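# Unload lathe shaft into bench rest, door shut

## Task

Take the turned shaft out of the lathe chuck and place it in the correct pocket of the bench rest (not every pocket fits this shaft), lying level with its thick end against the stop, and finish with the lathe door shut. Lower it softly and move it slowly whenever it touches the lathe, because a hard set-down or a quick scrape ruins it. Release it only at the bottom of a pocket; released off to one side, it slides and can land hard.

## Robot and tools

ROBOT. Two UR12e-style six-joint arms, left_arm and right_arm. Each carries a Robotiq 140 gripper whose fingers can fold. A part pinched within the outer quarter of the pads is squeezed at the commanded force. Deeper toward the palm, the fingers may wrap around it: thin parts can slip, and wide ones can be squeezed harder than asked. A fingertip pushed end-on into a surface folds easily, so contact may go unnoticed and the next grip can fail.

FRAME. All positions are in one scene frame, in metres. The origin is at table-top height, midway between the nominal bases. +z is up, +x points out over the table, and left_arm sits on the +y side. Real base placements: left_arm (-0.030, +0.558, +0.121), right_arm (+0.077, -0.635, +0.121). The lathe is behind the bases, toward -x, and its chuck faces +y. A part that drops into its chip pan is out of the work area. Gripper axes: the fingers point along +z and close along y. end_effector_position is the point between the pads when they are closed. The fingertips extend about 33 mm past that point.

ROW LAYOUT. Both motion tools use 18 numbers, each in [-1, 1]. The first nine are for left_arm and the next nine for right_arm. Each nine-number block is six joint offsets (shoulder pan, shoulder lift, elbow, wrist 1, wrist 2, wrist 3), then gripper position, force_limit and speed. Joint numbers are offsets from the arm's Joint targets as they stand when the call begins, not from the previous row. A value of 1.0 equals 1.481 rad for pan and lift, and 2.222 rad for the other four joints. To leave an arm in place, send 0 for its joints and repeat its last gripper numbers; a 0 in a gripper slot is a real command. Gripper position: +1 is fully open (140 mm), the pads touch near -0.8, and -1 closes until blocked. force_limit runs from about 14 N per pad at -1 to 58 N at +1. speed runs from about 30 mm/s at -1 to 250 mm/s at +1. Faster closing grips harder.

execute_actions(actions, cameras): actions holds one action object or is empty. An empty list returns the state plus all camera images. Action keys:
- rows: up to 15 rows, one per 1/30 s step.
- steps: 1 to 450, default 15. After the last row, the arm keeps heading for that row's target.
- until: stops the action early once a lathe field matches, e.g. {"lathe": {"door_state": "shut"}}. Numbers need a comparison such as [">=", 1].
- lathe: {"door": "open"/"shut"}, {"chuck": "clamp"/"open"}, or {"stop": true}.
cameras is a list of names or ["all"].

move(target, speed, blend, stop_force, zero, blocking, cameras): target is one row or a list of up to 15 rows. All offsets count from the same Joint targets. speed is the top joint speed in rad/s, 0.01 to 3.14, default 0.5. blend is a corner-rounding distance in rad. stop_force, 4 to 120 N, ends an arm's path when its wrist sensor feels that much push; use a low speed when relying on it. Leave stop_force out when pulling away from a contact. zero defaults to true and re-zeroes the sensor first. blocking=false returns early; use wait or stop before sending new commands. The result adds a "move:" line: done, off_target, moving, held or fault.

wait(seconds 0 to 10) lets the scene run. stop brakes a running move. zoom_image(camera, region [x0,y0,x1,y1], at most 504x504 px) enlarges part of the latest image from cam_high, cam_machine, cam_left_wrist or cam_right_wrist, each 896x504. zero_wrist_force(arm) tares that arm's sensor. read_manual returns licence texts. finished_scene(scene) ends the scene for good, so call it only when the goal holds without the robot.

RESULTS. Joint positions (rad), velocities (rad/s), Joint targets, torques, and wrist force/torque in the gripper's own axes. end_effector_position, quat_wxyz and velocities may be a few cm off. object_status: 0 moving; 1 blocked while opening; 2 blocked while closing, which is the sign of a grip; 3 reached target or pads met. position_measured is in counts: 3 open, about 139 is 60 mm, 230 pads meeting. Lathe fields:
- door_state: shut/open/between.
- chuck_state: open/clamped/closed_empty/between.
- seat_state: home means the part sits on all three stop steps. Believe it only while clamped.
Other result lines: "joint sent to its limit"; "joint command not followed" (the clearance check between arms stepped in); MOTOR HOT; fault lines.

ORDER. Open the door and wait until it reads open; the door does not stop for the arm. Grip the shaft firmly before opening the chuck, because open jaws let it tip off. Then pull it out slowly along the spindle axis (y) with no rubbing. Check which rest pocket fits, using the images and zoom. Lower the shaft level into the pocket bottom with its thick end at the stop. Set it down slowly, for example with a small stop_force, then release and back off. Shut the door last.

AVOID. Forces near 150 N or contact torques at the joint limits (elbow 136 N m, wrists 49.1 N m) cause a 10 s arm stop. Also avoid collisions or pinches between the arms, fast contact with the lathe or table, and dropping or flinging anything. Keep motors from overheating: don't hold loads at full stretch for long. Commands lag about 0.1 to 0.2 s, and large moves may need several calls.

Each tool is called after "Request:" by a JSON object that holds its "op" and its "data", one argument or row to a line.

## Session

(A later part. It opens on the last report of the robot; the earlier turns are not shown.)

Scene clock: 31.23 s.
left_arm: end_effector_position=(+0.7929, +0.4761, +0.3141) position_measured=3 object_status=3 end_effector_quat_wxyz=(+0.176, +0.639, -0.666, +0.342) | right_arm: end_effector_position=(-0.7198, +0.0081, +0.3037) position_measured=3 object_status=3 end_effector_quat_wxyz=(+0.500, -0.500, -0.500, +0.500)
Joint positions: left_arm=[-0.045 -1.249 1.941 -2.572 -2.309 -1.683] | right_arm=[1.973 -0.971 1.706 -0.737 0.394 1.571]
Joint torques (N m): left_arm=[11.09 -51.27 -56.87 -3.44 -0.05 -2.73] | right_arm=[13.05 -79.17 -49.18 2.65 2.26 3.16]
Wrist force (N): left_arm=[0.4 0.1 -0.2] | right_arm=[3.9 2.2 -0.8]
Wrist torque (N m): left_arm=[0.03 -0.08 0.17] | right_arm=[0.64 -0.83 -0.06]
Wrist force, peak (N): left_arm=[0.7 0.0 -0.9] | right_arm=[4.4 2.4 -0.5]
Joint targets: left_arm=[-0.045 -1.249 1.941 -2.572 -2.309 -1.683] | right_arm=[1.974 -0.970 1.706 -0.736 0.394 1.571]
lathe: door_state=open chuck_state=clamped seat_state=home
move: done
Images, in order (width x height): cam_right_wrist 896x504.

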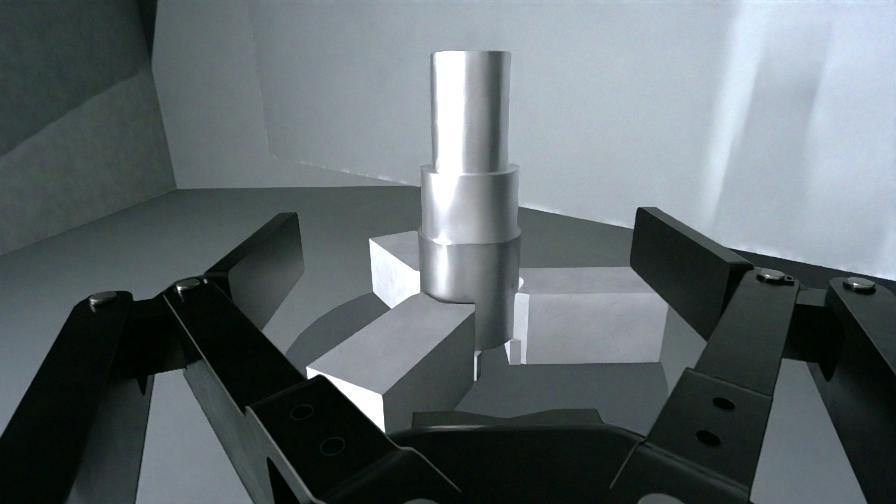

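Request:
{"op": "move", "data": {
  "target": [0,0,0,0,0,0,1,1,1,0.0221,0.0223,-0.0256,0.0108,0.0153,0,1,1,1],
  "speed": 0.08,
  "stop_force": 20,
  "cameras": ["cam_right_wrist"]
}}

Request:
{"op": "zoom_image", "data": {
  "camera": "cam_right_wrist",
  "region": [280, 0, 660, 380]
}}

Scene clock: 34.40 s.
left_arm: end_effector_position=(+0.7929, +0.4761, +0.3141) position_measured=3 object_status=3 end_effector_quat_wxyz=(+0.176, +0.639, -0.666, +0.342) | right_arm: end_effector_position=(-0.7514, +0.0164, +0.3022) position_measured=3 object_status=3 end_effector_quat_wxyz=(+0.500, -0.500, -0.500, +0.500)
Joint positions: left_arm=[-0.045 -1.249 1.941 -2.572 -2.309 -1.683] | right_arm=[2.006 -0.937 1.649 -0.712 0.428 1.571]
Joint torques (N m): left_arm=[9 -54.62 -55.75 -3.14 0.36 -3.19] | right_arm=[12.86 -81.31 -50.25 2.79 2.12 2.89]
Wrist force (N): left_arm=[0.4 -0.2 -0.5] | right_arm=[3.9 1.9 -0.8]
Wrist torque (N m): left_arm=[-0.04 -0.07 0.18] | right_arm=[0.60 -0.84 -0.07]
Wrist force, peak (N): left_arm=[0.5 -0.2 -1.0] | right_arm=[4.1 2.4 -0.9]
Joint targets: left_arm=[-0.045 -1.249 1.941 -2.572 -2.309 -1.683] | right_arm=[2.006 -0.937 1.649 -0.712 0.428 1.571]
lathe: door_state=open chuck_state=clamped seat_state=home
move: done
Images, in order (width x height): cam_right_wrist 896x504.

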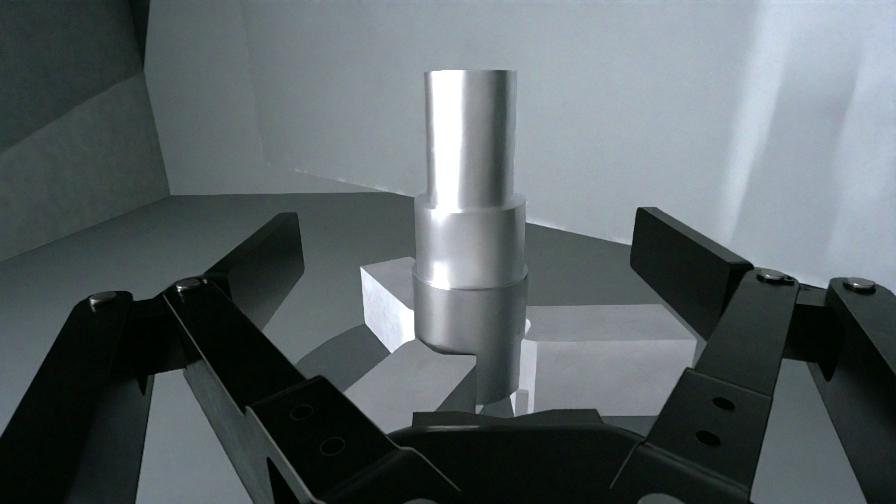

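Scaled by 1.326 from the camera's 896x504 image, which has a finer 1280x720 frame.

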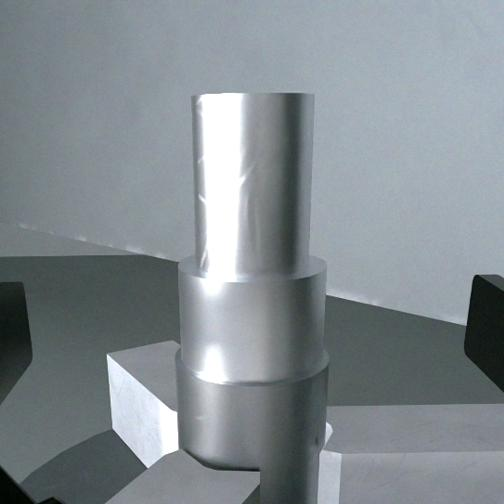

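Request:
{"op": "move", "data": {
  "target": [0,0,0,0,0,0,1,1,1,-0.01134,-0.00196,0.0031,-0.0018,-0.00756,0,1,1,1],
  "speed": 0.08
}}

Request:
{"op": "execute_actions", "data": {
  "actions": [
    {"rows":[[0,0,0,0,0,0,1,1,1,0,0,0,0,0,0,0.12,-1,-0.3]],"steps":60}
  ],
  "cameras": ["cam_right_wrist","cam_machine"]
}}

Request:
{"op": "zoom_image", "data": {
  "camera": "cam_right_wrist",
  "region": [280, 50, 660, 400]
}}

Scene clock: 36.30 s.
left_arm: end_effector_position=(+0.7929, +0.4761, +0.3141) position_measured=3 object_status=3 end_effector_quat_wxyz=(+0.176, +0.639, -0.666, +0.342) | right_arm: end_effector_position=(-0.7395, +0.0218, +0.3016) position_measured=3 object_status=3 end_effector_quat_wxyz=(+0.500, -0.500, -0.500, +0.500)
Joint positions: left_arm=[-0.045 -1.249 1.941 -2.572 -2.309 -1.683] | right_arm=[1.99 -0.94 1.656 -0.716 0.412 1.571]
Joint torques (N m): left_arm=[9.23 -55.33 -56.81 -3.48 -0.15 -3.16] | right_arm=[-13.11 -118.33 -24.32 -4.65 -2.23 2.9]
Wrist force (N): left_arm=[0.2 -0.4 -0.1] | right_arm=[3.9 2.1 -0.9]
Wrist torque (N m): left_arm=[-0.08 -0.03 0.17] | right_arm=[0.62 -0.84 -0.08]
Wrist force, peak (N): left_arm=[0.5 -0.7 -0.7] | right_arm=[4.3 2.2 -1.1]
Joint targets: left_arm=[-0.045 -1.249 1.941 -2.572 -2.309 -1.683] | right_arm=[1.989 -0.940 1.656 -0.716 0.411 1.571]
lathe: door_state=open chuck_state=clamped seat_state=home
move: done

Scene clock: 38.50 s.
left_arm: end_effector_position=(+0.7929, +0.4761, +0.3141) position_measured=3 object_status=3 end_effector_quat_wxyz=(+0.176, +0.639, -0.666, +0.342) | right_arm: end_effector_position=(-0.7392, +0.0218, +0.3016) position_measured=114 object_status=3 end_effector_quat_wxyz=(+0.500, -0.500, -0.500, +0.500)
Joint positions: left_arm=[-0.045 -1.249 1.941 -2.572 -2.309 -1.683] | right_arm=[1.989 -0.94 1.656 -0.716 0.411 1.571]
Joint torques (N m): left_arm=[10.81 -54.83 -56.99 -3.58 -0.12 -3.24] | right_arm=[-14.06 -116.84 -23.96 -4.52 -2.25 2.71]
Wrist force (N): left_arm=[0.3 -0.2 -0.4] | right_arm=[3.8 2.1 -1.0]
Wrist torque (N m): left_arm=[-0.05 -0.05 0.18] | right_arm=[0.58 -0.83 -0.08]
Wrist force, peak (N): left_arm=[0.7 -0.4 -0.7] | right_arm=[4.2 2.4 -0.9]
Joint targets: left_arm=[-0.045 -1.249 1.941 -2.572 -2.309 -1.683] | right_arm=[1.989 -0.940 1.656 -0.716 0.411 1.571]
lathe: door_state=open chuck_state=clamped seat_state=home
Images, in order (width x height): cam_machine 896x504, cam_right_wrist 896x504.

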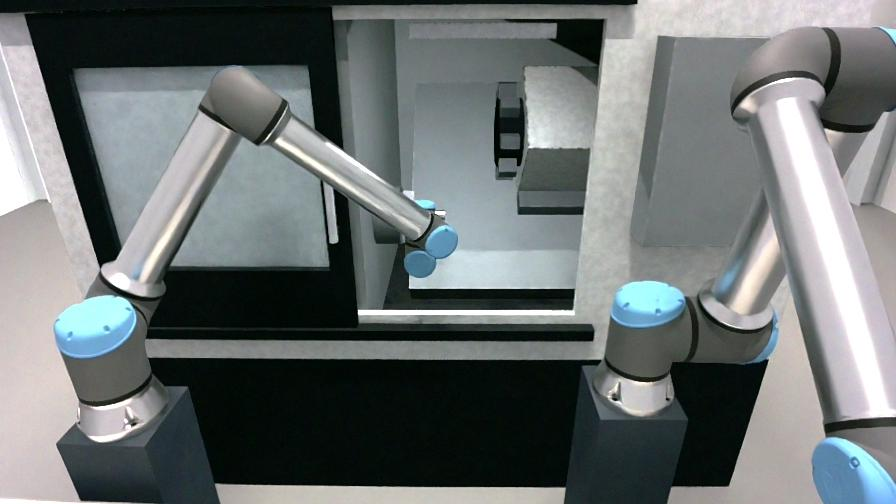

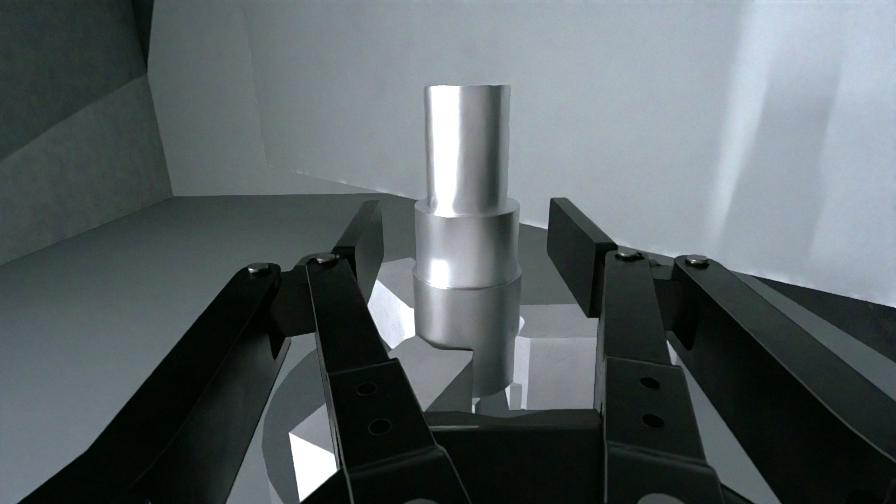

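Scaled by 1.326 from the camera's 896x504 image, which has a finer 1280x720 frame.

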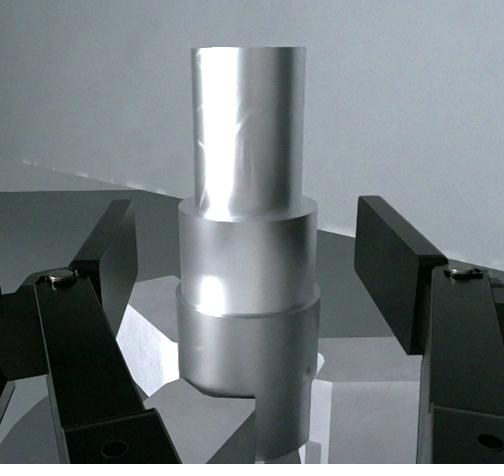

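Request:
{"op": "execute_actions", "data": {
  "actions": [
    {"rows":[[0,0,0,0,0,0,1,1,1,0,0,0,0,0,0,-1,0.6,-1]],"steps":75}
  ],
  "cameras": ["cam_right_wrist"]
}}

Request:
{"op": "zoom_image", "data": {
  "camera": "cam_right_wrist",
  "region": [280, 50, 660, 400]
}}

Scene clock: 41.60 s.
left_arm: end_effector_position=(+0.7929, +0.4761, +0.3141) position_measured=3 object_status=3 end_effector_quat_wxyz=(+0.176, +0.639, -0.666, +0.342) | right_arm: end_effector_position=(-0.7392, +0.0219, +0.3016) position_measured=161 object_status=2 end_effector_quat_wxyz=(+0.500, -0.500, -0.500, +0.500)
Joint positions: left_arm=[-0.045 -1.249 1.941 -2.572 -2.309 -1.683] | right_arm=[1.989 -0.94 1.656 -0.716 0.411 1.571]
Joint torques (N m): left_arm=[11.78 -51.93 -57.87 -3.26 0.16 -3.24] | right_arm=[26.74 -121.1 -75.39 -4.67 -1.9 2.59]
Wrist force (N): left_arm=[0.5 -0.3 -0.3] | right_arm=[3.9 37.9 -23.8]
Wrist torque (N m): left_arm=[-0.06 -0.10 0.17] | right_arm=[-0.57 -0.90 -0.30]
Wrist force, peak (N): left_arm=[1.1 -0.4 -0.5] | right_arm=[3.9 38.3 -24.1]
Joint targets: left_arm=[-0.045 -1.249 1.941 -2.572 -2.309 -1.683] | right_arm=[1.989 -0.940 1.656 -0.716 0.411 1.571]
lathe: door_state=open chuck_state=clamped seat_state=home
Images, in order (width x height): cam_right_wrist 896x504.

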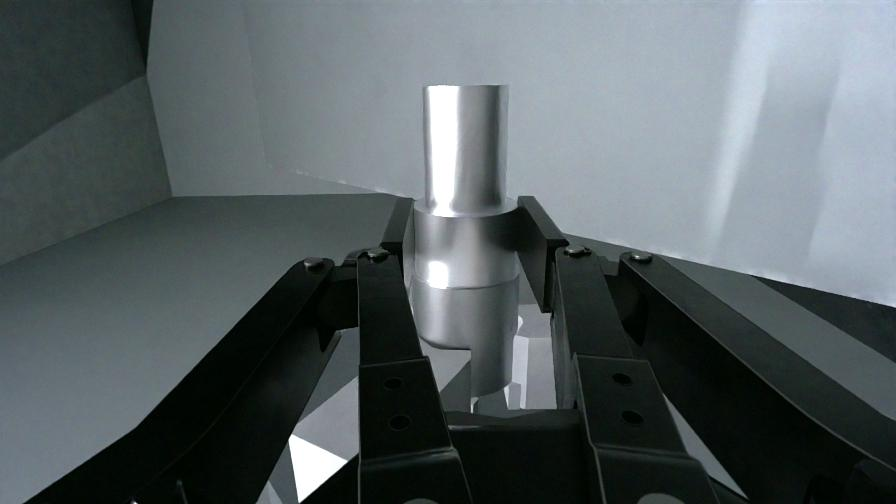

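Scaled by 1.326 from the camera's 896x504 image, which has a finer 1280x720 frame.

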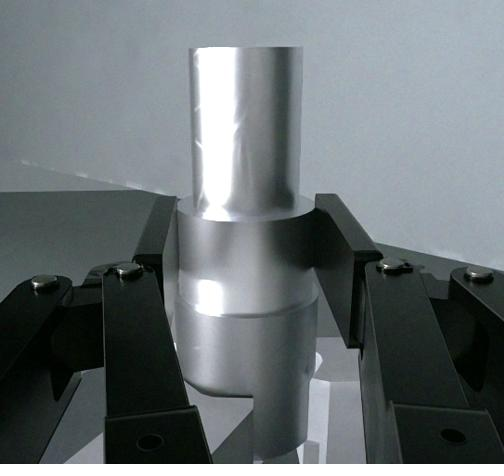

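Request:
{"op": "move", "data": {
  "target": [0,0,0,0,0,0,1,1,1,-0.00039,0.00011,0.00039,-0.00046,-0.00026,0,-1,0.6,-1],
  "speed": 0.05
}}

Scene clock: 42.97 s.
left_arm: end_effector_position=(+0.7929, +0.4761, +0.3141) position_measured=3 object_status=3 end_effector_quat_wxyz=(+0.176, +0.639, -0.666, +0.342) | right_arm: end_effector_position=(-0.7389, +0.0218, +0.3012) position_measured=161 object_status=2 end_effector_quat_wxyz=(+0.500, -0.500, -0.500, +0.500)
Joint positions: left_arm=[-0.045 -1.249 1.941 -2.572 -2.309 -1.683] | right_arm=[1.989 -0.94 1.657 -0.717 0.411 1.571]
Joint torques (N m): left_arm=[9.67 -54.34 -56.45 -3.54 0.05 -2.83] | right_arm=[-14.09 -109.93 -34.91 -7.92 -4.6 2.75]
Wrist force (N): left_arm=[0.4 -0.6 -0.1] | right_arm=[10.0 30.3 4.5]
Wrist torque (N m): left_arm=[-0.12 -0.10 0.18] | right_arm=[-0.30 -0.64 -0.24]
Wrist force, peak (N): left_arm=[0.7 -0.1 -0.9] | right_arm=[5.8 38.4 -24.1]
Joint targets: left_arm=[-0.045 -1.249 1.941 -2.572 -2.309 -1.683] | right_arm=[1.989 -0.940 1.657 -0.717 0.411 1.571]
lathe: door_state=open chuck_state=clamped seat_state=home
move: done

Request:
{"op": "move", "data": {
  "target": [0,0,0,0,0,0,1,1,1,0,0.00087,0.000185,-0.000766,0,0,-1,0.6,-1],
  "speed": 0.05
}}

Scene clock: 43.80 s.
left_arm: end_effector_position=(+0.7929, +0.4761, +0.3141) position_measured=3 object_status=3 end_effector_quat_wxyz=(+0.176, +0.639, -0.666, +0.342) | right_arm: end_effector_position=(-0.7388, +0.0219, +0.3001) position_measured=161 object_status=2 end_effector_quat_wxyz=(+0.500, -0.500, -0.500, +0.500)
Joint positions: left_arm=[-0.045 -1.249 1.941 -2.572 -2.309 -1.683] | right_arm=[1.989 -0.939 1.657 -0.719 0.411 1.571]
Joint torques (N m): left_arm=[8.82 -55.89 -56.42 -3.19 -0.07 -3.07] | right_arm=[-15.42 -68.43 -16.92 -2.7 0.65 2.79]
Wrist force (N): left_arm=[0.1 -0.3 -0.1] | right_arm=[1.2 -11.4 -3.6]
Wrist torque (N m): left_arm=[-0.06 -0.03 0.17] | right_arm=[0.97 -0.94 -0.05]
Wrist force, peak (N): left_arm=[0.9 0.0 -0.4] | right_arm=[10.7 29.1 9.6]
Joint targets: left_arm=[-0.045 -1.249 1.941 -2.572 -2.309 -1.683] | right_arm=[1.989 -0.939 1.657 -0.719 0.411 1.571]
lathe: door_state=open chuck_state=clamped seat_state=home
move: done

Request:
{"op": "move", "data": {
  "target": [0,0,0,0,0,0,1,1,1,0,-0.00051,-0.00011,0.00045,0,0,-1,0.6,-1],
  "speed": 0.05
}}

Request:
{"op": "execute_actions", "data": {
  "actions": [
    {"lathe":{"chuck":"open"},"steps":90,"until":{"lathe":{"chuck_state":"open"}}}
  ],
  "cameras": ["cam_right_wrist"]
}}

Scene clock: 44.73 s.
left_arm: end_effector_position=(+0.7929, +0.4761, +0.3141) position_measured=3 object_status=3 end_effector_quat_wxyz=(+0.176, +0.639, -0.666, +0.342) | right_arm: end_effector_position=(-0.7387, +0.0218, +0.3003) position_measured=161 object_status=2 end_effector_quat_wxyz=(+0.500, -0.500, -0.500, +0.500)
Joint positions: left_arm=[-0.045 -1.249 1.941 -2.572 -2.309 -1.683] | right_arm=[1.989 -0.939 1.657 -0.718 0.411 1.571]
Joint torques (N m): left_arm=[9.45 -52.41 -55.79 -3.26 0.03 -2.86] | right_arm=[-12.96 -112.53 -40.69 4.25 1.33 2.51]
Wrist force (N): left_arm=[0.7 -0.2 -0.9] | right_arm=[5.1 -4.6 8.0]
Wrist torque (N m): left_arm=[-0.03 -0.15 0.17] | right_arm=[0.74 -0.82 -0.11]
Wrist force, peak (N): left_arm=[0.6 -0.6 -0.8] | right_arm=[0.3 -19.4 -4.8]
Joint targets: left_arm=[-0.045 -1.249 1.941 -2.572 -2.309 -1.683] | right_arm=[1.989 -0.940 1.657 -0.718 0.411 1.571]
lathe: door_state=open chuck_state=clamped seat_state=home
move: done

Scene clock: 45.57 s.
left_arm: end_effector_position=(+0.7929, +0.4761, +0.3141) position_measured=3 object_status=3 end_effector_quat_wxyz=(+0.176, +0.639, -0.666, +0.342) | right_arm: end_effector_position=(-0.7387, +0.0218, +0.3005) position_measured=161 object_status=2 end_effector_quat_wxyz=(+0.500, -0.500, -0.500, +0.500)
Joint positions: left_arm=[-0.045 -1.249 1.941 -2.572 -2.309 -1.683] | right_arm=[1.989 -0.94 1.657 -0.718 0.411 1.571]
Joint torques (N m): left_arm=[11.45 -54.12 -56.63 -3.48 0.11 -2.84] | right_arm=[-8.27 -123.01 -53.82 -4.15 -1.87 2.59]
Wrist force (N): left_arm=[0.9 -0.1 -0.5] | right_arm=[3.8 8.6 -0.9]
Wrist torque (N m): left_arm=[-0.02 -0.17 0.17] | right_arm=[0.42 -0.82 -0.20]
Wrist force, peak (N): left_arm=[0.9 -0.1 -0.5] | right_arm=[5.0 -3.5 8.4]
Joint targets: left_arm=[-0.045 -1.249 1.941 -2.572 -2.309 -1.683] | right_arm=[1.989 -0.940 1.657 -0.718 0.411 1.571]
Tool commands: left_gripper/position=+1.0 left_gripper/force_limit=+1.0 left_gripper/speed=+1.0 right_gripper/position=-1.0 right_gripper/force_limit=+0.6 right_gripper/speed=-1.0
lathe: door_state=open chuck_state=open seat_state=home
Images, in order (width x height): cam_right_wrist 896x504.

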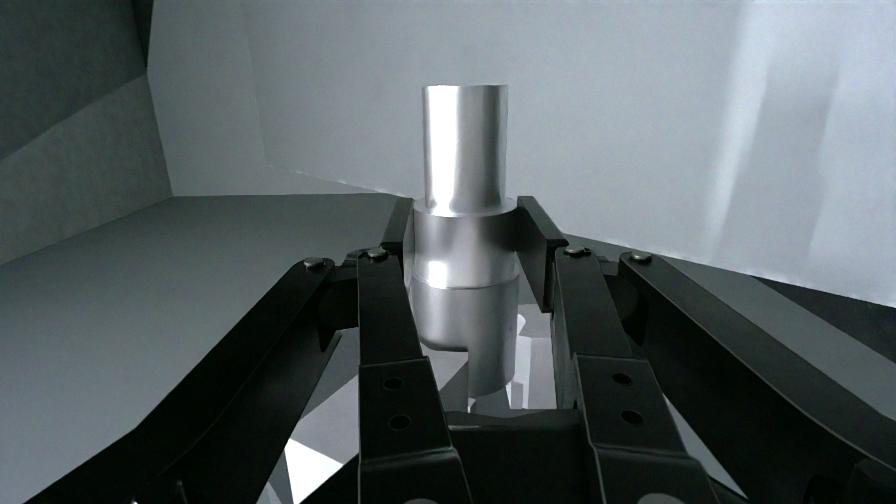

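Request:
{"op": "move", "data": {
  "target": [
    [0,0,0,0,0,0,1,1,1,-0.0098,0.02101,-0.02596,0.01196,-0.00653,0,-1,0.6,-1],
    [0,0,0,0,0,0,1,1,1,-0.01905,0.04278,-0.05303,0.02452,-0.0127,0,-1,0.6,-1],
    [0,0,0,0,0,0,1,1,1,-0.03051,0.07307,-0.09103,0.04233,-0.02034,0,-1,0.6,-1]
  ],
  "speed": [0.03,0.03,0.06],
  "blend": [0.005,0.005,0],
  "cameras": ["cam_right_wrist"]
}}

Scene clock: 52.07 s.
left_arm: end_effector_position=(+0.7929, +0.4761, +0.3141) position_measured=3 object_status=3 end_effector_quat_wxyz=(+0.176, +0.639, -0.666, +0.342) | right_arm: end_effector_position=(-0.7388, +0.1216, +0.3007) position_measured=161 object_status=2 end_effector_quat_wxyz=(+0.500, -0.500, -0.500, +0.500)
Joint positions: left_arm=[-0.045 -1.249 1.941 -2.572 -2.309 -1.683] | right_arm=[1.944 -0.832 1.455 -0.624 0.366 1.571]
Joint torques (N m): left_arm=[10.95 -55.31 -56.26 -3.54 0.35 -2.92] | right_arm=[-15.34 -98.56 -57.01 1.96 -2.23 2.26]
Wrist force (N): left_arm=[0.6 -0.2 -0.6] | right_arm=[4.3 8.7 -1.0]
Wrist torque (N m): left_arm=[-0.05 -0.10 0.17] | right_arm=[0.44 -0.92 -0.21]
Wrist force, peak (N): left_arm=[0.9 -0.2 -1.1] | right_arm=[4.3 9.1 -1.0]
Joint targets: left_arm=[-0.045 -1.249 1.941 -2.572 -2.309 -1.683] | right_arm=[1.944 -0.831 1.455 -0.624 0.365 1.571]
lathe: door_state=open chuck_state=open seat_state=open
move: done
Images, in order (width x height): cam_right_wrist 896x504.

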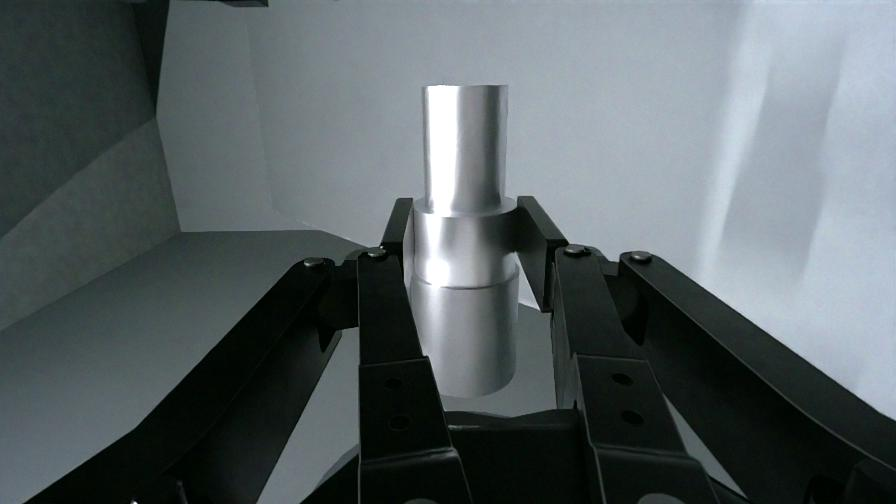

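Request:
{"op": "move", "data": {
  "target": [
    [0,0,0,0,0,0,1,1,1,-0.4024,-0.1904,0.1539,-0.027,-0.2678,0,-1,0.6,-1],
    [0,0,0,0,0,0,1,1,1,-0.5354,-0.239,0.1089,0.0504,-0.3569,0,-1,0.6,-1],
    [0,0,0,0,0,0,1,1,1,-0.527,-0.3095,0.1739,-0.6746,-0.8713,0.4531,-1,0.6,-1]
  ],
  "speed": [0.3,0.4,0.5],
  "blend": [0.1,0.05,0],
  "cameras": ["cam_right_wrist","cam_machine","cam_high"]
}}

Scene clock: 59.90 s.
left_arm: end_effector_position=(+0.7929, +0.4761, +0.3141) position_measured=3 object_status=3 end_effector_quat_wxyz=(+0.176, +0.639, -0.666, +0.342) | right_arm: end_effector_position=(+0.2317, +0.1455, +0.2502) position_measured=161 object_status=2 end_effector_quat_wxyz=(+0.000, +0.653, +0.757, +0.000)
Joint positions: left_arm=[-0.045 -1.249 1.941 -2.572 -2.309 -1.683] | right_arm=[1.163 -1.29 1.841 -2.123 -1.57 2.578]
Joint torques (N m): left_arm=[10.07 -57.29 -57.23 -3.56 -0.25 -2.77] | right_arm=[13.93 -100.12 -35.9 -8.62 -2.54 3.52]
Wrist force (N): left_arm=[0.6 0.2 -0.4] | right_arm=[5.1 1.6 11.6]
Wrist torque (N m): left_arm=[0.04 -0.11 0.17] | right_arm=[0.32 -1.17 0.02]
Wrist force, peak (N): left_arm=[0.8 -0.5 -0.6] | right_arm=[6.2 5.3 10.7]
Joint targets: left_arm=[-0.045 -1.249 1.941 -2.572 -2.309 -1.683] | right_arm=[1.163 -1.290 1.841 -2.123 -1.571 2.578]
lathe: door_state=open chuck_state=open seat_state=open
move: done; blend cut to 0.099 rad at target 1
Images, in order (width x height): cam_high 896x504, cam_machine 896x504, cam_right_wrist 896x504.

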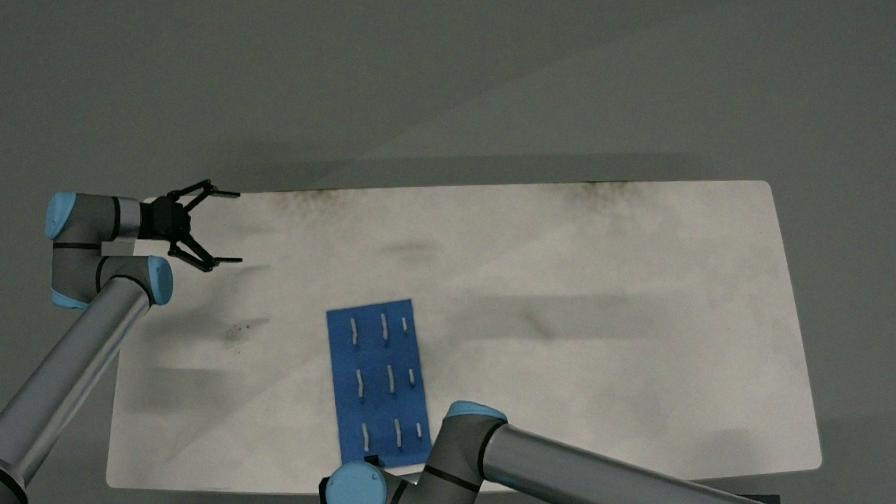

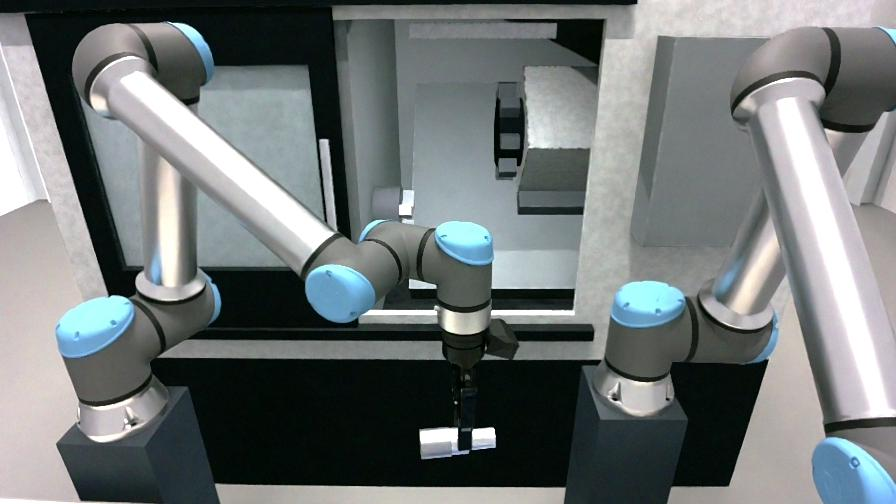

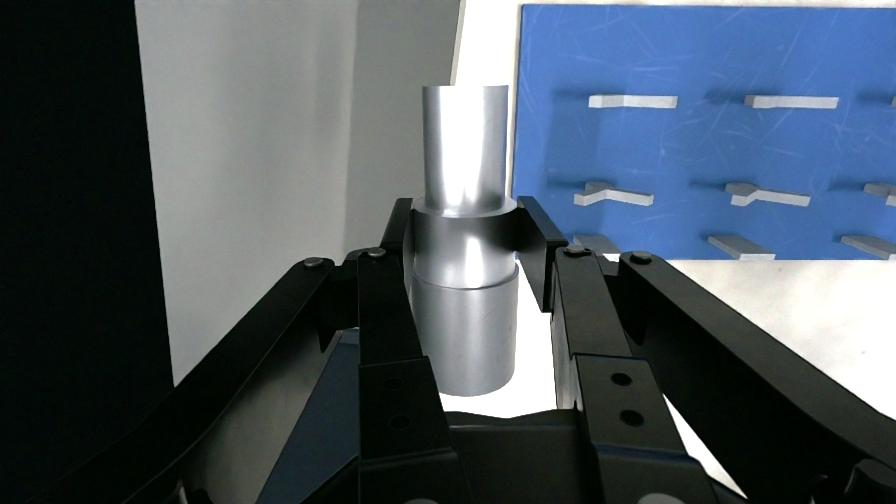

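Request:
{"op": "zoom_image", "data": {
  "camera": "cam_right_wrist",
  "region": [500, 0, 896, 280]
}}

Request:
{"op": "zoom_image", "data": {
  "camera": "cam_right_wrist",
  "region": [560, 80, 700, 260]
}}

Scaled by 1.273 from the camera's 896x504 image, which has a finer 1280x720 frame.

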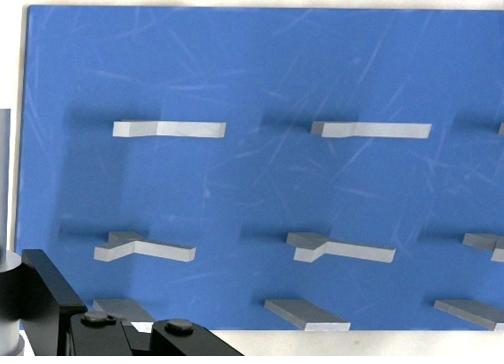

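Scaled by 2.800 from the camera's 896x504 image, which has a finer 1280x720 frame.

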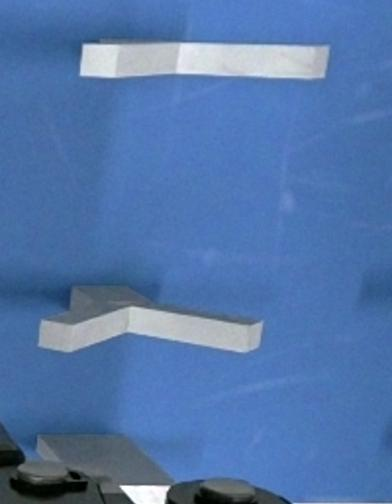

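Request:
{"op": "move", "data": {
  "target": [
    [0,0,0,0,0,0,1,1,1,-0.0799,0.1038,-0.0342,-0.035,0,-0.0533,-1,0.6,-1],
    [0,0,0,0,0,0,1,1,1,-0.0799,0.15,-0.0182,-0.0817,0,-0.0533,-1,0.6,-1]
  ],
  "speed": [0.15,0.06],
  "cameras": ["cam_right_wrist","cam_left_wrist","cam_high"]
}}

Request:
{"op": "zoom_image", "data": {
  "camera": "cam_right_wrist",
  "region": [320, 80, 620, 330]
}}

Request:
{"op": "zoom_image", "data": {
  "camera": "cam_high",
  "region": [310, 390, 450, 490]
}}

Scene clock: 64.70 s.
left_arm: end_effector_position=(+0.7929, +0.4761, +0.3141) position_measured=3 object_status=3 end_effector_quat_wxyz=(+0.176, +0.639, -0.666, +0.342) | right_arm: end_effector_position=(+0.3556, +0.1767, +0.1158) position_measured=161 object_status=2 end_effector_quat_wxyz=(+0.000, +0.653, +0.757, +0.001)
Joint positions: left_arm=[-0.045 -1.249 1.941 -2.572 -2.309 -1.683] | right_arm=[1.045 -1.068 1.8 -2.305 -1.571 2.46]
Joint torques (N m): left_arm=[11.28 -56.38 -56.8 -3.61 0.24 -2.96] | right_arm=[16.79 -20.28 18.93 5.72 11.1 -2.75]
Wrist force (N): left_arm=[0.4 -0.1 -0.6] | right_arm=[0.2 33.4 -52.9]
Wrist torque (N m): left_arm=[-0.03 -0.10 0.17] | right_arm=[-0.26 -1.32 0.22]
Wrist force, peak (N): left_arm=[1.0 -0.2 -0.6] | right_arm=[-1.8 31.1 -54.3]
Joint targets: left_arm=[-0.045 -1.249 1.941 -2.572 -2.309 -1.683] | right_arm=[1.045 -1.068 1.801 -2.305 -1.571 2.460]
lathe: door_state=open chuck_state=open seat_state=open
move: done
Images, in order (width x height): cam_high 896x504, cam_left_wrist 896x504, cam_right_wrist 896x504.

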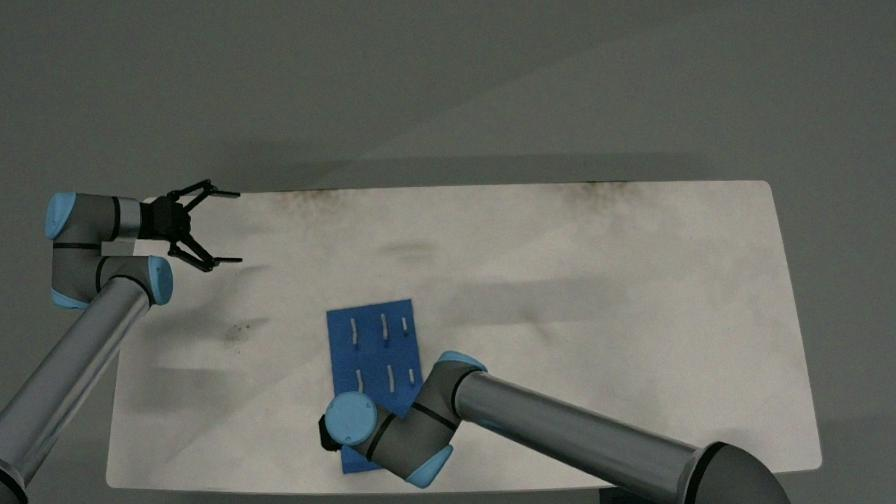

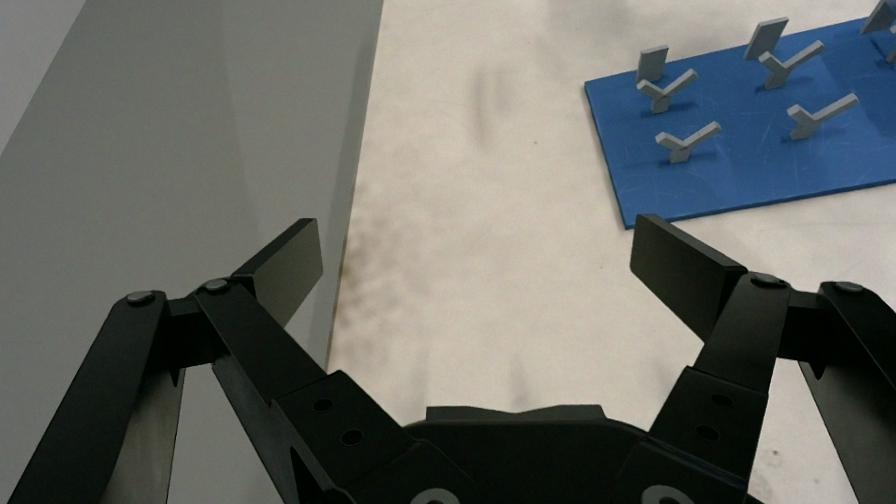

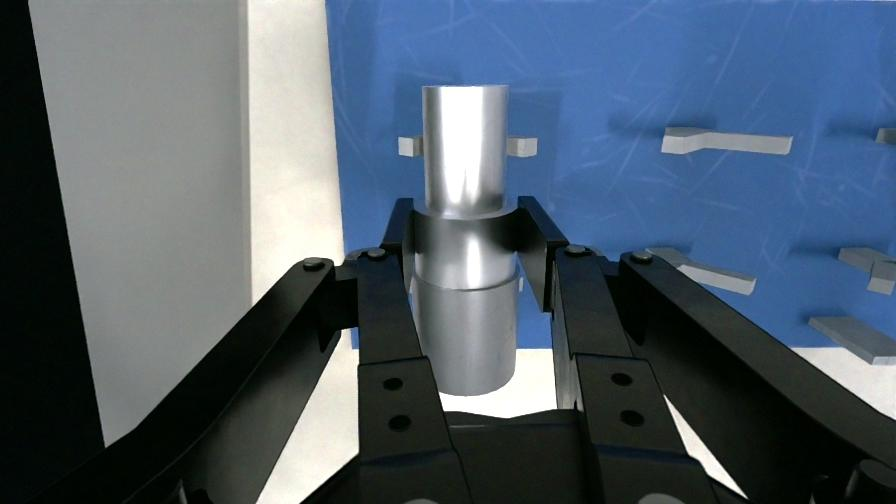

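Scaled by 1.680 from the camera's 896x504 image, which has a finer 1280x720 frame.

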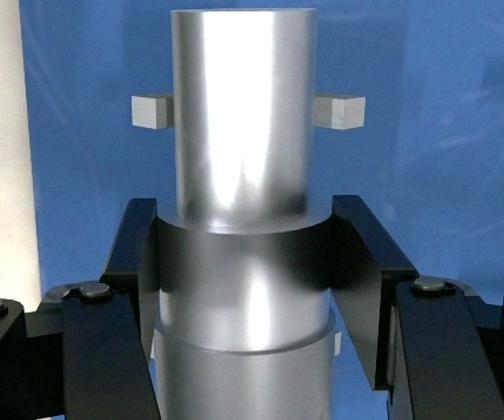

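Scaled by 3.600 from the camera's 896x504 image, which has a finer 1280x720 frame.

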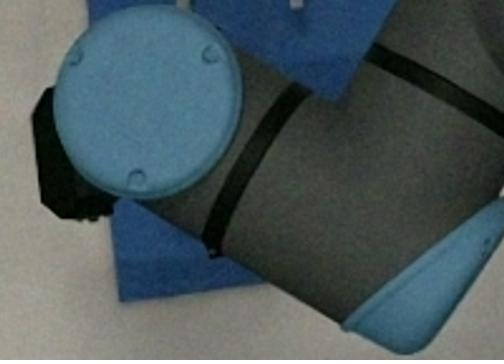

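Request:
{"op": "move", "data": {
  "target": [0,0,0,0,0,0,1,1,1,0,-0.00607,-0.00162,0.00566,0,0,-1,0.6,-1],
  "speed": 0.04,
  "cameras": ["cam_right_wrist"]
}}

Request:
{"op": "zoom_image", "data": {
  "camera": "cam_right_wrist",
  "region": [320, 80, 620, 330]
}}

Scene clock: 65.67 s.
left_arm: end_effector_position=(+0.7929, +0.4761, +0.3141) position_measured=3 object_status=3 end_effector_quat_wxyz=(+0.176, +0.639, -0.666, +0.342) | right_arm: end_effector_position=(+0.3549, +0.1763, +0.1229) position_measured=161 object_status=2 end_effector_quat_wxyz=(+0.000, +0.653, +0.757, +0.000)
Joint positions: left_arm=[-0.045 -1.249 1.941 -2.572 -2.309 -1.683] | right_arm=[1.045 -1.076 1.797 -2.292 -1.57 2.46]
Joint torques (N m): left_arm=[9.14 -56.97 -56.86 -3.81 0.18 -2.9] | right_arm=[-1.77 -113.82 -56.24 -1.46 -1.93 -2.34]
Wrist force (N): left_arm=[0.3 -0.4 -0.4] | right_arm=[2.5 2.2 13.0]
Wrist torque (N m): left_arm=[-0.08 -0.07 0.17] | right_arm=[0.49 -0.57 0.28]
Wrist force, peak (N): left_arm=[0.8 -0.4 -0.5] | right_arm=[3.3 40.4 -59.0]
Joint targets: left_arm=[-0.045 -1.249 1.941 -2.572 -2.309 -1.683] | right_arm=[1.045 -1.077 1.797 -2.292 -1.571 2.460]
lathe: door_state=open chuck_state=open seat_state=open
move: done
Images, in order (width x height): cam_right_wrist 896x504.

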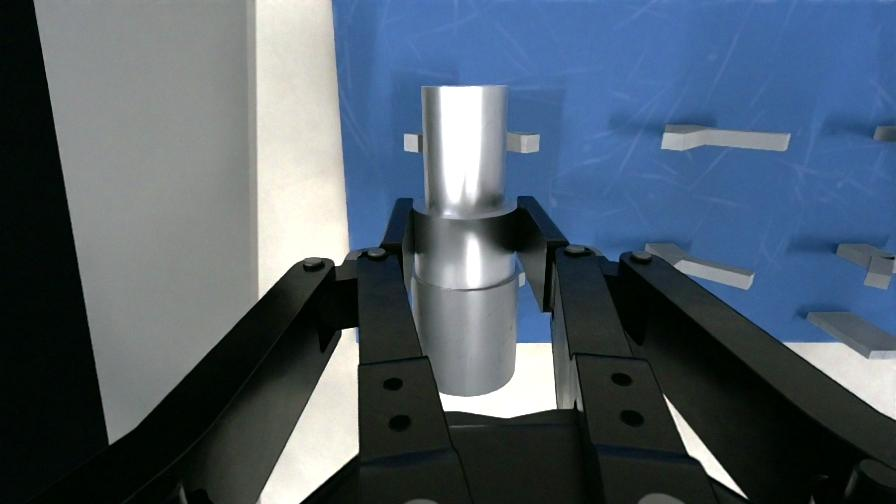

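Scaled by 1.680 from the camera's 896x504 image, which has a finer 1280x720 frame.

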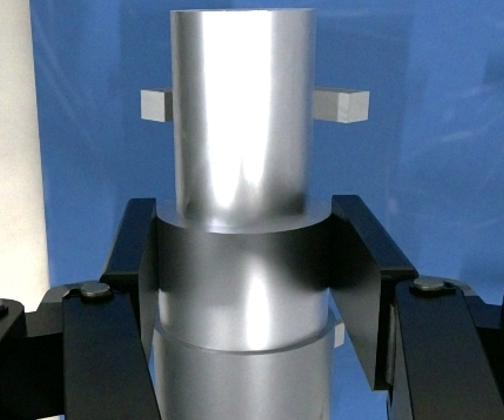

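Request:
{"op": "move", "data": {
  "target": [0,0,0,0,0,0,1,1,1,0,0.00758,0.00203,-0.00708,0,0,-1,0.6,-1],
  "speed": 0.01,
  "stop_force": 7
}}

Scene clock: 68.63 s.
left_arm: end_effector_position=(+0.7929, +0.4761, +0.3141) position_measured=3 object_status=3 end_effector_quat_wxyz=(+0.176, +0.639, -0.666, +0.342) | right_arm: end_effector_position=(+0.3552, +0.1764, +0.1190) position_measured=161 object_status=2 end_effector_quat_wxyz=(+0.000, +0.653, +0.757, +0.000)
Joint positions: left_arm=[-0.045 -1.249 1.941 -2.572 -2.309 -1.683] | right_arm=[1.045 -1.072 1.799 -2.299 -1.571 2.46]
Joint torques (N m): left_arm=[9.65 -54.31 -56.49 -3.45 -0.06 -2.52] | right_arm=[-3.74 -112.69 -46.81 0.63 1.96 -1.4]
Wrist force (N): left_arm=[0.6 -0.2 -0.7] | right_arm=[5.4 6.8 11.7]
Wrist torque (N m): left_arm=[-0.03 -0.14 0.17] | right_arm=[0.25 -0.48 0.31]
Wrist force, peak (N): left_arm=[0.8 -0.5 -0.7] | right_arm=[5.9 7.4 11.3]
Joint targets: left_arm=[-0.045 -1.249 1.941 -2.572 -2.309 -1.683] | right_arm=[1.045 -1.072 1.799 -2.299 -1.571 2.460]
lathe: door_state=open chuck_state=open seat_state=open
move: contact (right_arm)

Request:
{"op": "move", "data": {
  "target": [
    [0,0,0,0,0,0,1,1,1,0,-0.002275,-0.000608,0.002124,0,0,-1,0.6,-1],
    [0,0,0,0,0,0,1,1,1,-0.0025,-0.000695,-0.002388,0.002844,0,-0.00167,-1,0.6,-1]
  ],
  "speed": 0.03,
  "cameras": ["cam_right_wrist"]
}}

Request:
{"op": "zoom_image", "data": {
  "camera": "cam_right_wrist",
  "region": [380, 100, 560, 320]
}}

Request:
{"op": "move", "data": {
  "target": [0,0,0,0,0,0,1,1,1,0,0.0068,0.00182,-0.00637,0,0,-1,0.6,-1],
  "speed": 0.01,
  "stop_force": 7
}}

Scene clock: 70.17 s.
left_arm: end_effector_position=(+0.7929, +0.4761, +0.3141) position_measured=3 object_status=3 end_effector_quat_wxyz=(+0.176, +0.639, -0.666, +0.342) | right_arm: end_effector_position=(+0.3589, +0.1770, +0.1221) position_measured=161 object_status=2 end_effector_quat_wxyz=(+0.000, +0.653, +0.757, +0.000)
Joint positions: left_arm=[-0.045 -1.249 1.941 -2.572 -2.309 -1.683] | right_arm=[1.041 -1.073 1.794 -2.292 -1.571 2.456]
Joint torques (N m): left_arm=[11.18 -55.55 -55.39 -3.96 -0.02 -2.46] | right_arm=[-13.85 -79.05 -57.8 -1.56 -0.41 -2.85]
Wrist force (N): left_arm=[0.3 -0.3 -0.3] | right_arm=[2.4 2.1 13.0]
Wrist torque (N m): left_arm=[-0.06 -0.07 0.17] | right_arm=[0.46 -0.55 0.28]
Wrist force, peak (N): left_arm=[0.4 -0.5 -0.8] | right_arm=[5.2 6.4 11.8]
Joint targets: left_arm=[-0.045 -1.249 1.941 -2.572 -2.309 -1.683] | right_arm=[1.041 -1.073 1.794 -2.292 -1.571 2.456]
lathe: door_state=open chuck_state=open seat_state=open
move: done
Images, in order (width x height): cam_right_wrist 896x504.

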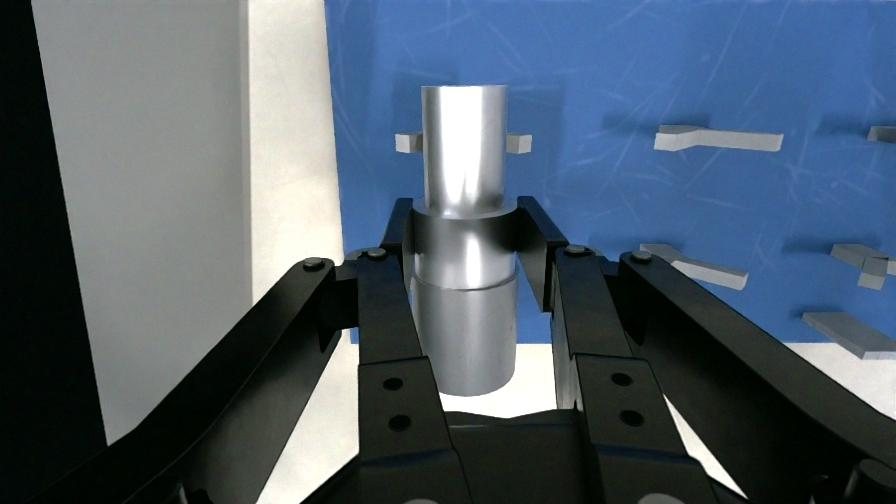

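Scaled by 2.291 from the camera's 896x504 image, which has a finer 1280x720 frame.

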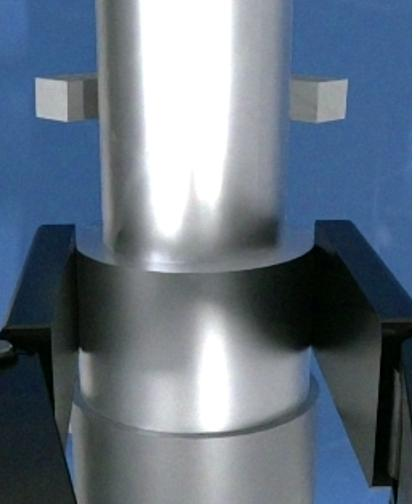

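Scene clock: 72.63 s.
left_arm: end_effector_position=(+0.7929, +0.4761, +0.3141) position_measured=3 object_status=3 end_effector_quat_wxyz=(+0.176, +0.639, -0.666, +0.342) | right_arm: end_effector_position=(+0.3592, +0.1771, +0.1175) position_measured=161 object_status=2 end_effector_quat_wxyz=(+0.000, +0.653, +0.757, +0.000)
Joint positions: left_arm=[-0.045 -1.249 1.941 -2.572 -2.309 -1.683] | right_arm=[1.041 -1.068 1.796 -2.3 -1.571 2.456]
Joint torques (N m): left_arm=[11.34 -55.13 -56.36 -4.2 -0.38 -2.81] | right_arm=[-14.65 -111.85 -54.6 -1.4 -1.75 -2.68]
Wrist force (N): left_arm=[0.4 -0.1 -0.4] | right_arm=[4.7 -1.3 7.7]
Wrist torque (N m): left_arm=[-0.01 -0.10 0.17] | right_arm=[0.60 -0.76 0.42]
Wrist force, peak (N): left_arm=[0.6 -0.5 -1.0] | right_arm=[2.9 2.2 13.1]
Joint targets: left_arm=[-0.045 -1.249 1.941 -2.572 -2.309 -1.683] | right_arm=[1.041 -1.068 1.796 -2.300 -1.571 2.456]
lathe: door_state=open chuck_state=open seat_state=open
move: contact (right_arm)

Request:
{"op": "move", "data": {
  "target": [0,0,0,0,0,0,1,1,1,0.00081,-0.00142,0.00034,0.00061,0,0.00054,-1,0.6,-1],
  "speed": 0.02
}}

Request:
{"op": "move", "data": {
  "target": [0,0,0,0,0,0,1,1,1,-0.00607,-0.00921,0.01035,-0.00421,0,-0.00404,-1,0.6,-1],
  "speed": 0.008,
  "stop_force": 6,
  "cameras": ["cam_right_wrist","cam_high"]
}}

Scene clock: 73.80 s.
left_arm: end_effector_position=(+0.7929, +0.4761, +0.3141) position_measured=3 object_status=3 end_effector_quat_wxyz=(+0.176, +0.639, -0.666, +0.342) | right_arm: end_effector_position=(+0.3580, +0.1769, +0.1187) position_measured=161 object_status=2 end_effector_quat_wxyz=(+0.000, +0.653, +0.757, +0.000)
Joint positions: left_arm=[-0.045 -1.249 1.941 -2.572 -2.309 -1.683] | right_arm=[1.042 -1.07 1.796 -2.298 -1.571 2.457]
Joint torques (N m): left_arm=[9.26 -59.53 -56.22 -4 0.12 -2.9] | right_arm=[14.2 -116.97 -30.02 -1.61 -1.5 3.62]
Wrist force (N): left_arm=[0.6 -0.3 -0.6] | right_arm=[2.5 1.8 12.9]
Wrist torque (N m): left_arm=[-0.06 -0.12 0.18] | right_arm=[0.40 -0.58 0.00]
Wrist force, peak (N): left_arm=[0.8 -0.6 -0.6] | right_arm=[2.8 2.1 13.2]
Joint targets: left_arm=[-0.045 -1.249 1.941 -2.572 -2.309 -1.683] | right_arm=[1.042 -1.070 1.797 -2.298 -1.571 2.457]
lathe: door_state=open chuck_state=open seat_state=open
move: done

speed must be a number from 0.01 to 3.14 (rad/s); nothing of the call was run

Request:
{"op": "move", "data": {
  "target": [0,0,0,0,0,0,1,1,1,-0.00607,-0.00921,0.01035,-0.00421,0,-0.00404,-1,0.6,-1],
  "speed": 0.01,
  "stop_force": 6,
  "cameras": ["cam_right_wrist","cam_high"]
}}

Scene clock: 76.73 s.
left_arm: end_effector_position=(+0.7929, +0.4761, +0.3141) position_measured=3 object_status=3 end_effector_quat_wxyz=(+0.176, +0.639, -0.666, +0.342) | right_arm: end_effector_position=(+0.3590, +0.1692, +0.1188) position_measured=161 object_status=2 end_effector_quat_wxyz=(+0.000, +0.653, +0.757, +0.000)
Joint positions: left_arm=[-0.045 -1.249 1.941 -2.572 -2.309 -1.683] | right_arm=[1.036 -1.079 1.811 -2.304 -1.571 2.451]
Joint torques (N m): left_arm=[11.58 -57.13 -56.4 -4.13 -0.1 -2.37] | right_arm=[9.63 -77.38 -52.95 -0.5 -1.66 2.78]
Wrist force (N): left_arm=[0.0 -0.2 -0.6] | right_arm=[7.9 0.6 12.3]
Wrist torque (N m): left_arm=[-0.03 -0.01 0.17] | right_arm=[0.51 -0.44 0.47]
Wrist force, peak (N): left_arm=[0.7 -0.6 -0.8] | right_arm=[11.4 2.0 11.2]
Joint targets: left_arm=[-0.045 -1.249 1.941 -2.572 -2.309 -1.683] | right_arm=[1.036 -1.079 1.811 -2.304 -1.571 2.451]
lathe: door_state=open chuck_state=open seat_state=open
move: contact (right_arm)
Images, in order (width x height): cam_high 896x504, cam_right_wrist 896x504.

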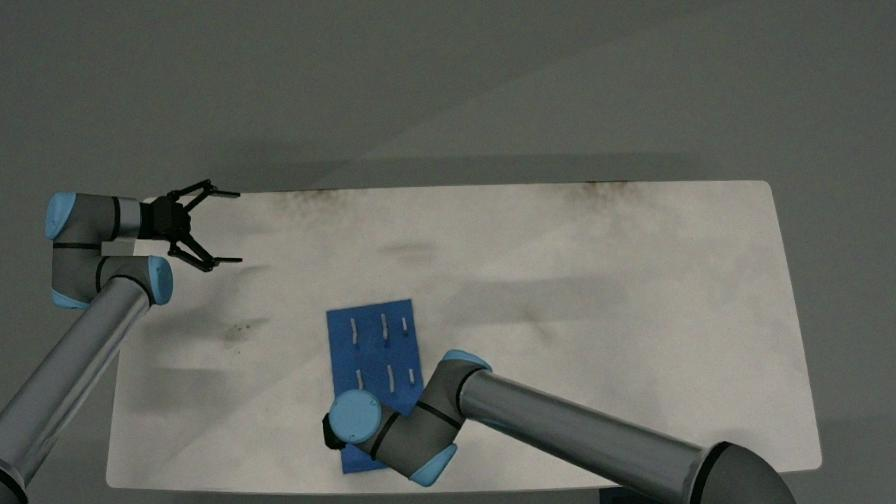

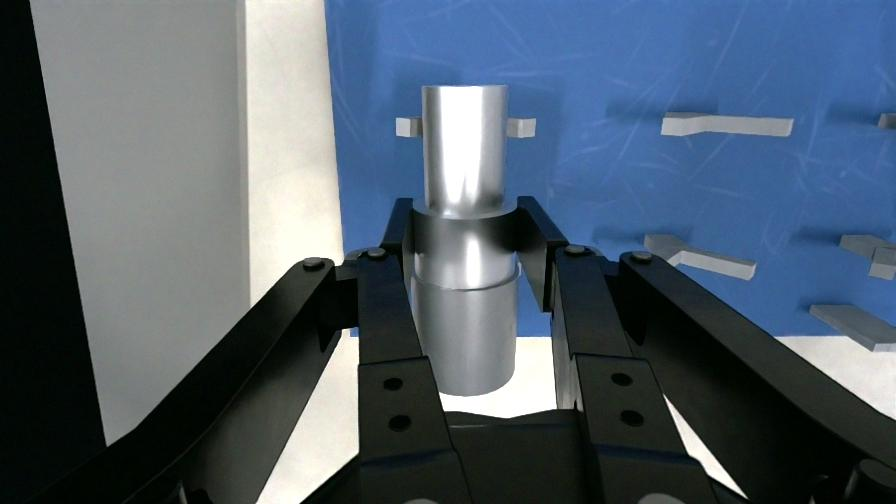

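Request:
{"op": "move", "data": {
  "target": [0,0,0,0,0,0,1,1,1,0.00015,0.00023,-0.00026,0.0001,0,0.0001,-1,0.6,-1],
  "speed": 0.02
}}

Request:
{"op": "move", "data": {
  "target": [0,0,0,0,0,0,1,1,1,0,0.0038,0.00101,-0.00354,0,0,-1,0.6,-1],
  "speed": 0.01,
  "stop_force": 8
}}

Scene clock: 77.73 s.
left_arm: end_effector_position=(+0.7929, +0.4761, +0.3141) position_measured=3 object_status=3 end_effector_quat_wxyz=(+0.176, +0.639, -0.666, +0.342) | right_arm: end_effector_position=(+0.3590, +0.1695, +0.1187) position_measured=161 object_status=2 end_effector_quat_wxyz=(+0.000, +0.653, +0.757, +0.000)
Joint positions: left_arm=[-0.045 -1.249 1.941 -2.572 -2.309 -1.683] | right_arm=[1.037 -1.078 1.811 -2.304 -1.571 2.452]
Joint torques (N m): left_arm=[10.32 -55.02 -56.02 -3.74 0.09 -2.69] | right_arm=[12.69 -78.92 -56.43 -1.7 -1.92 3.41]
Wrist force (N): left_arm=[0.3 -0.4 -0.3] | right_arm=[2.2 1.5 12.4]
Wrist torque (N m): left_arm=[-0.08 -0.04 0.17] | right_arm=[0.34 -0.50 0.24]
Wrist force, peak (N): left_arm=[0.5 -0.4 -0.7] | right_arm=[8.1 1.1 12.4]
Joint targets: left_arm=[-0.045 -1.249 1.941 -2.572 -2.309 -1.683] | right_arm=[1.037 -1.078 1.811 -2.304 -1.571 2.452]
lathe: door_state=open chuck_state=open seat_state=open
move: done

Scene clock: 79.87 s.
left_arm: end_effector_position=(+0.7929, +0.4761, +0.3141) position_measured=3 object_status=3 end_effector_quat_wxyz=(+0.176, +0.639, -0.666, +0.342) | right_arm: end_effector_position=(+0.3590, +0.1696, +0.1168) position_measured=161 object_status=2 end_effector_quat_wxyz=(+0.000, +0.653, +0.757, +0.001)
Joint positions: left_arm=[-0.045 -1.249 1.941 -2.572 -2.309 -1.683] | right_arm=[1.037 -1.076 1.812 -2.307 -1.571 2.452]
Joint torques (N m): left_arm=[9.44 -55.84 -56.35 -3.85 0.14 -2.77] | right_arm=[6.4 -109.23 -53.04 -0.69 -1.69 1.73]
Wrist force (N): left_arm=[0.4 -0.6 -0.3] | right_arm=[4.7 1.1 7.7]
Wrist torque (N m): left_arm=[-0.12 -0.10 0.18] | right_arm=[0.32 -0.57 0.38]
Wrist force, peak (N): left_arm=[0.5 -0.7 -0.9] | right_arm=[3.2 1.2 12.7]
Joint targets: left_arm=[-0.045 -1.249 1.941 -2.572 -2.309 -1.683] | right_arm=[1.037 -1.076 1.812 -2.307 -1.571 2.452]
lathe: door_state=open chuck_state=open seat_state=open
move: contact (right_arm)


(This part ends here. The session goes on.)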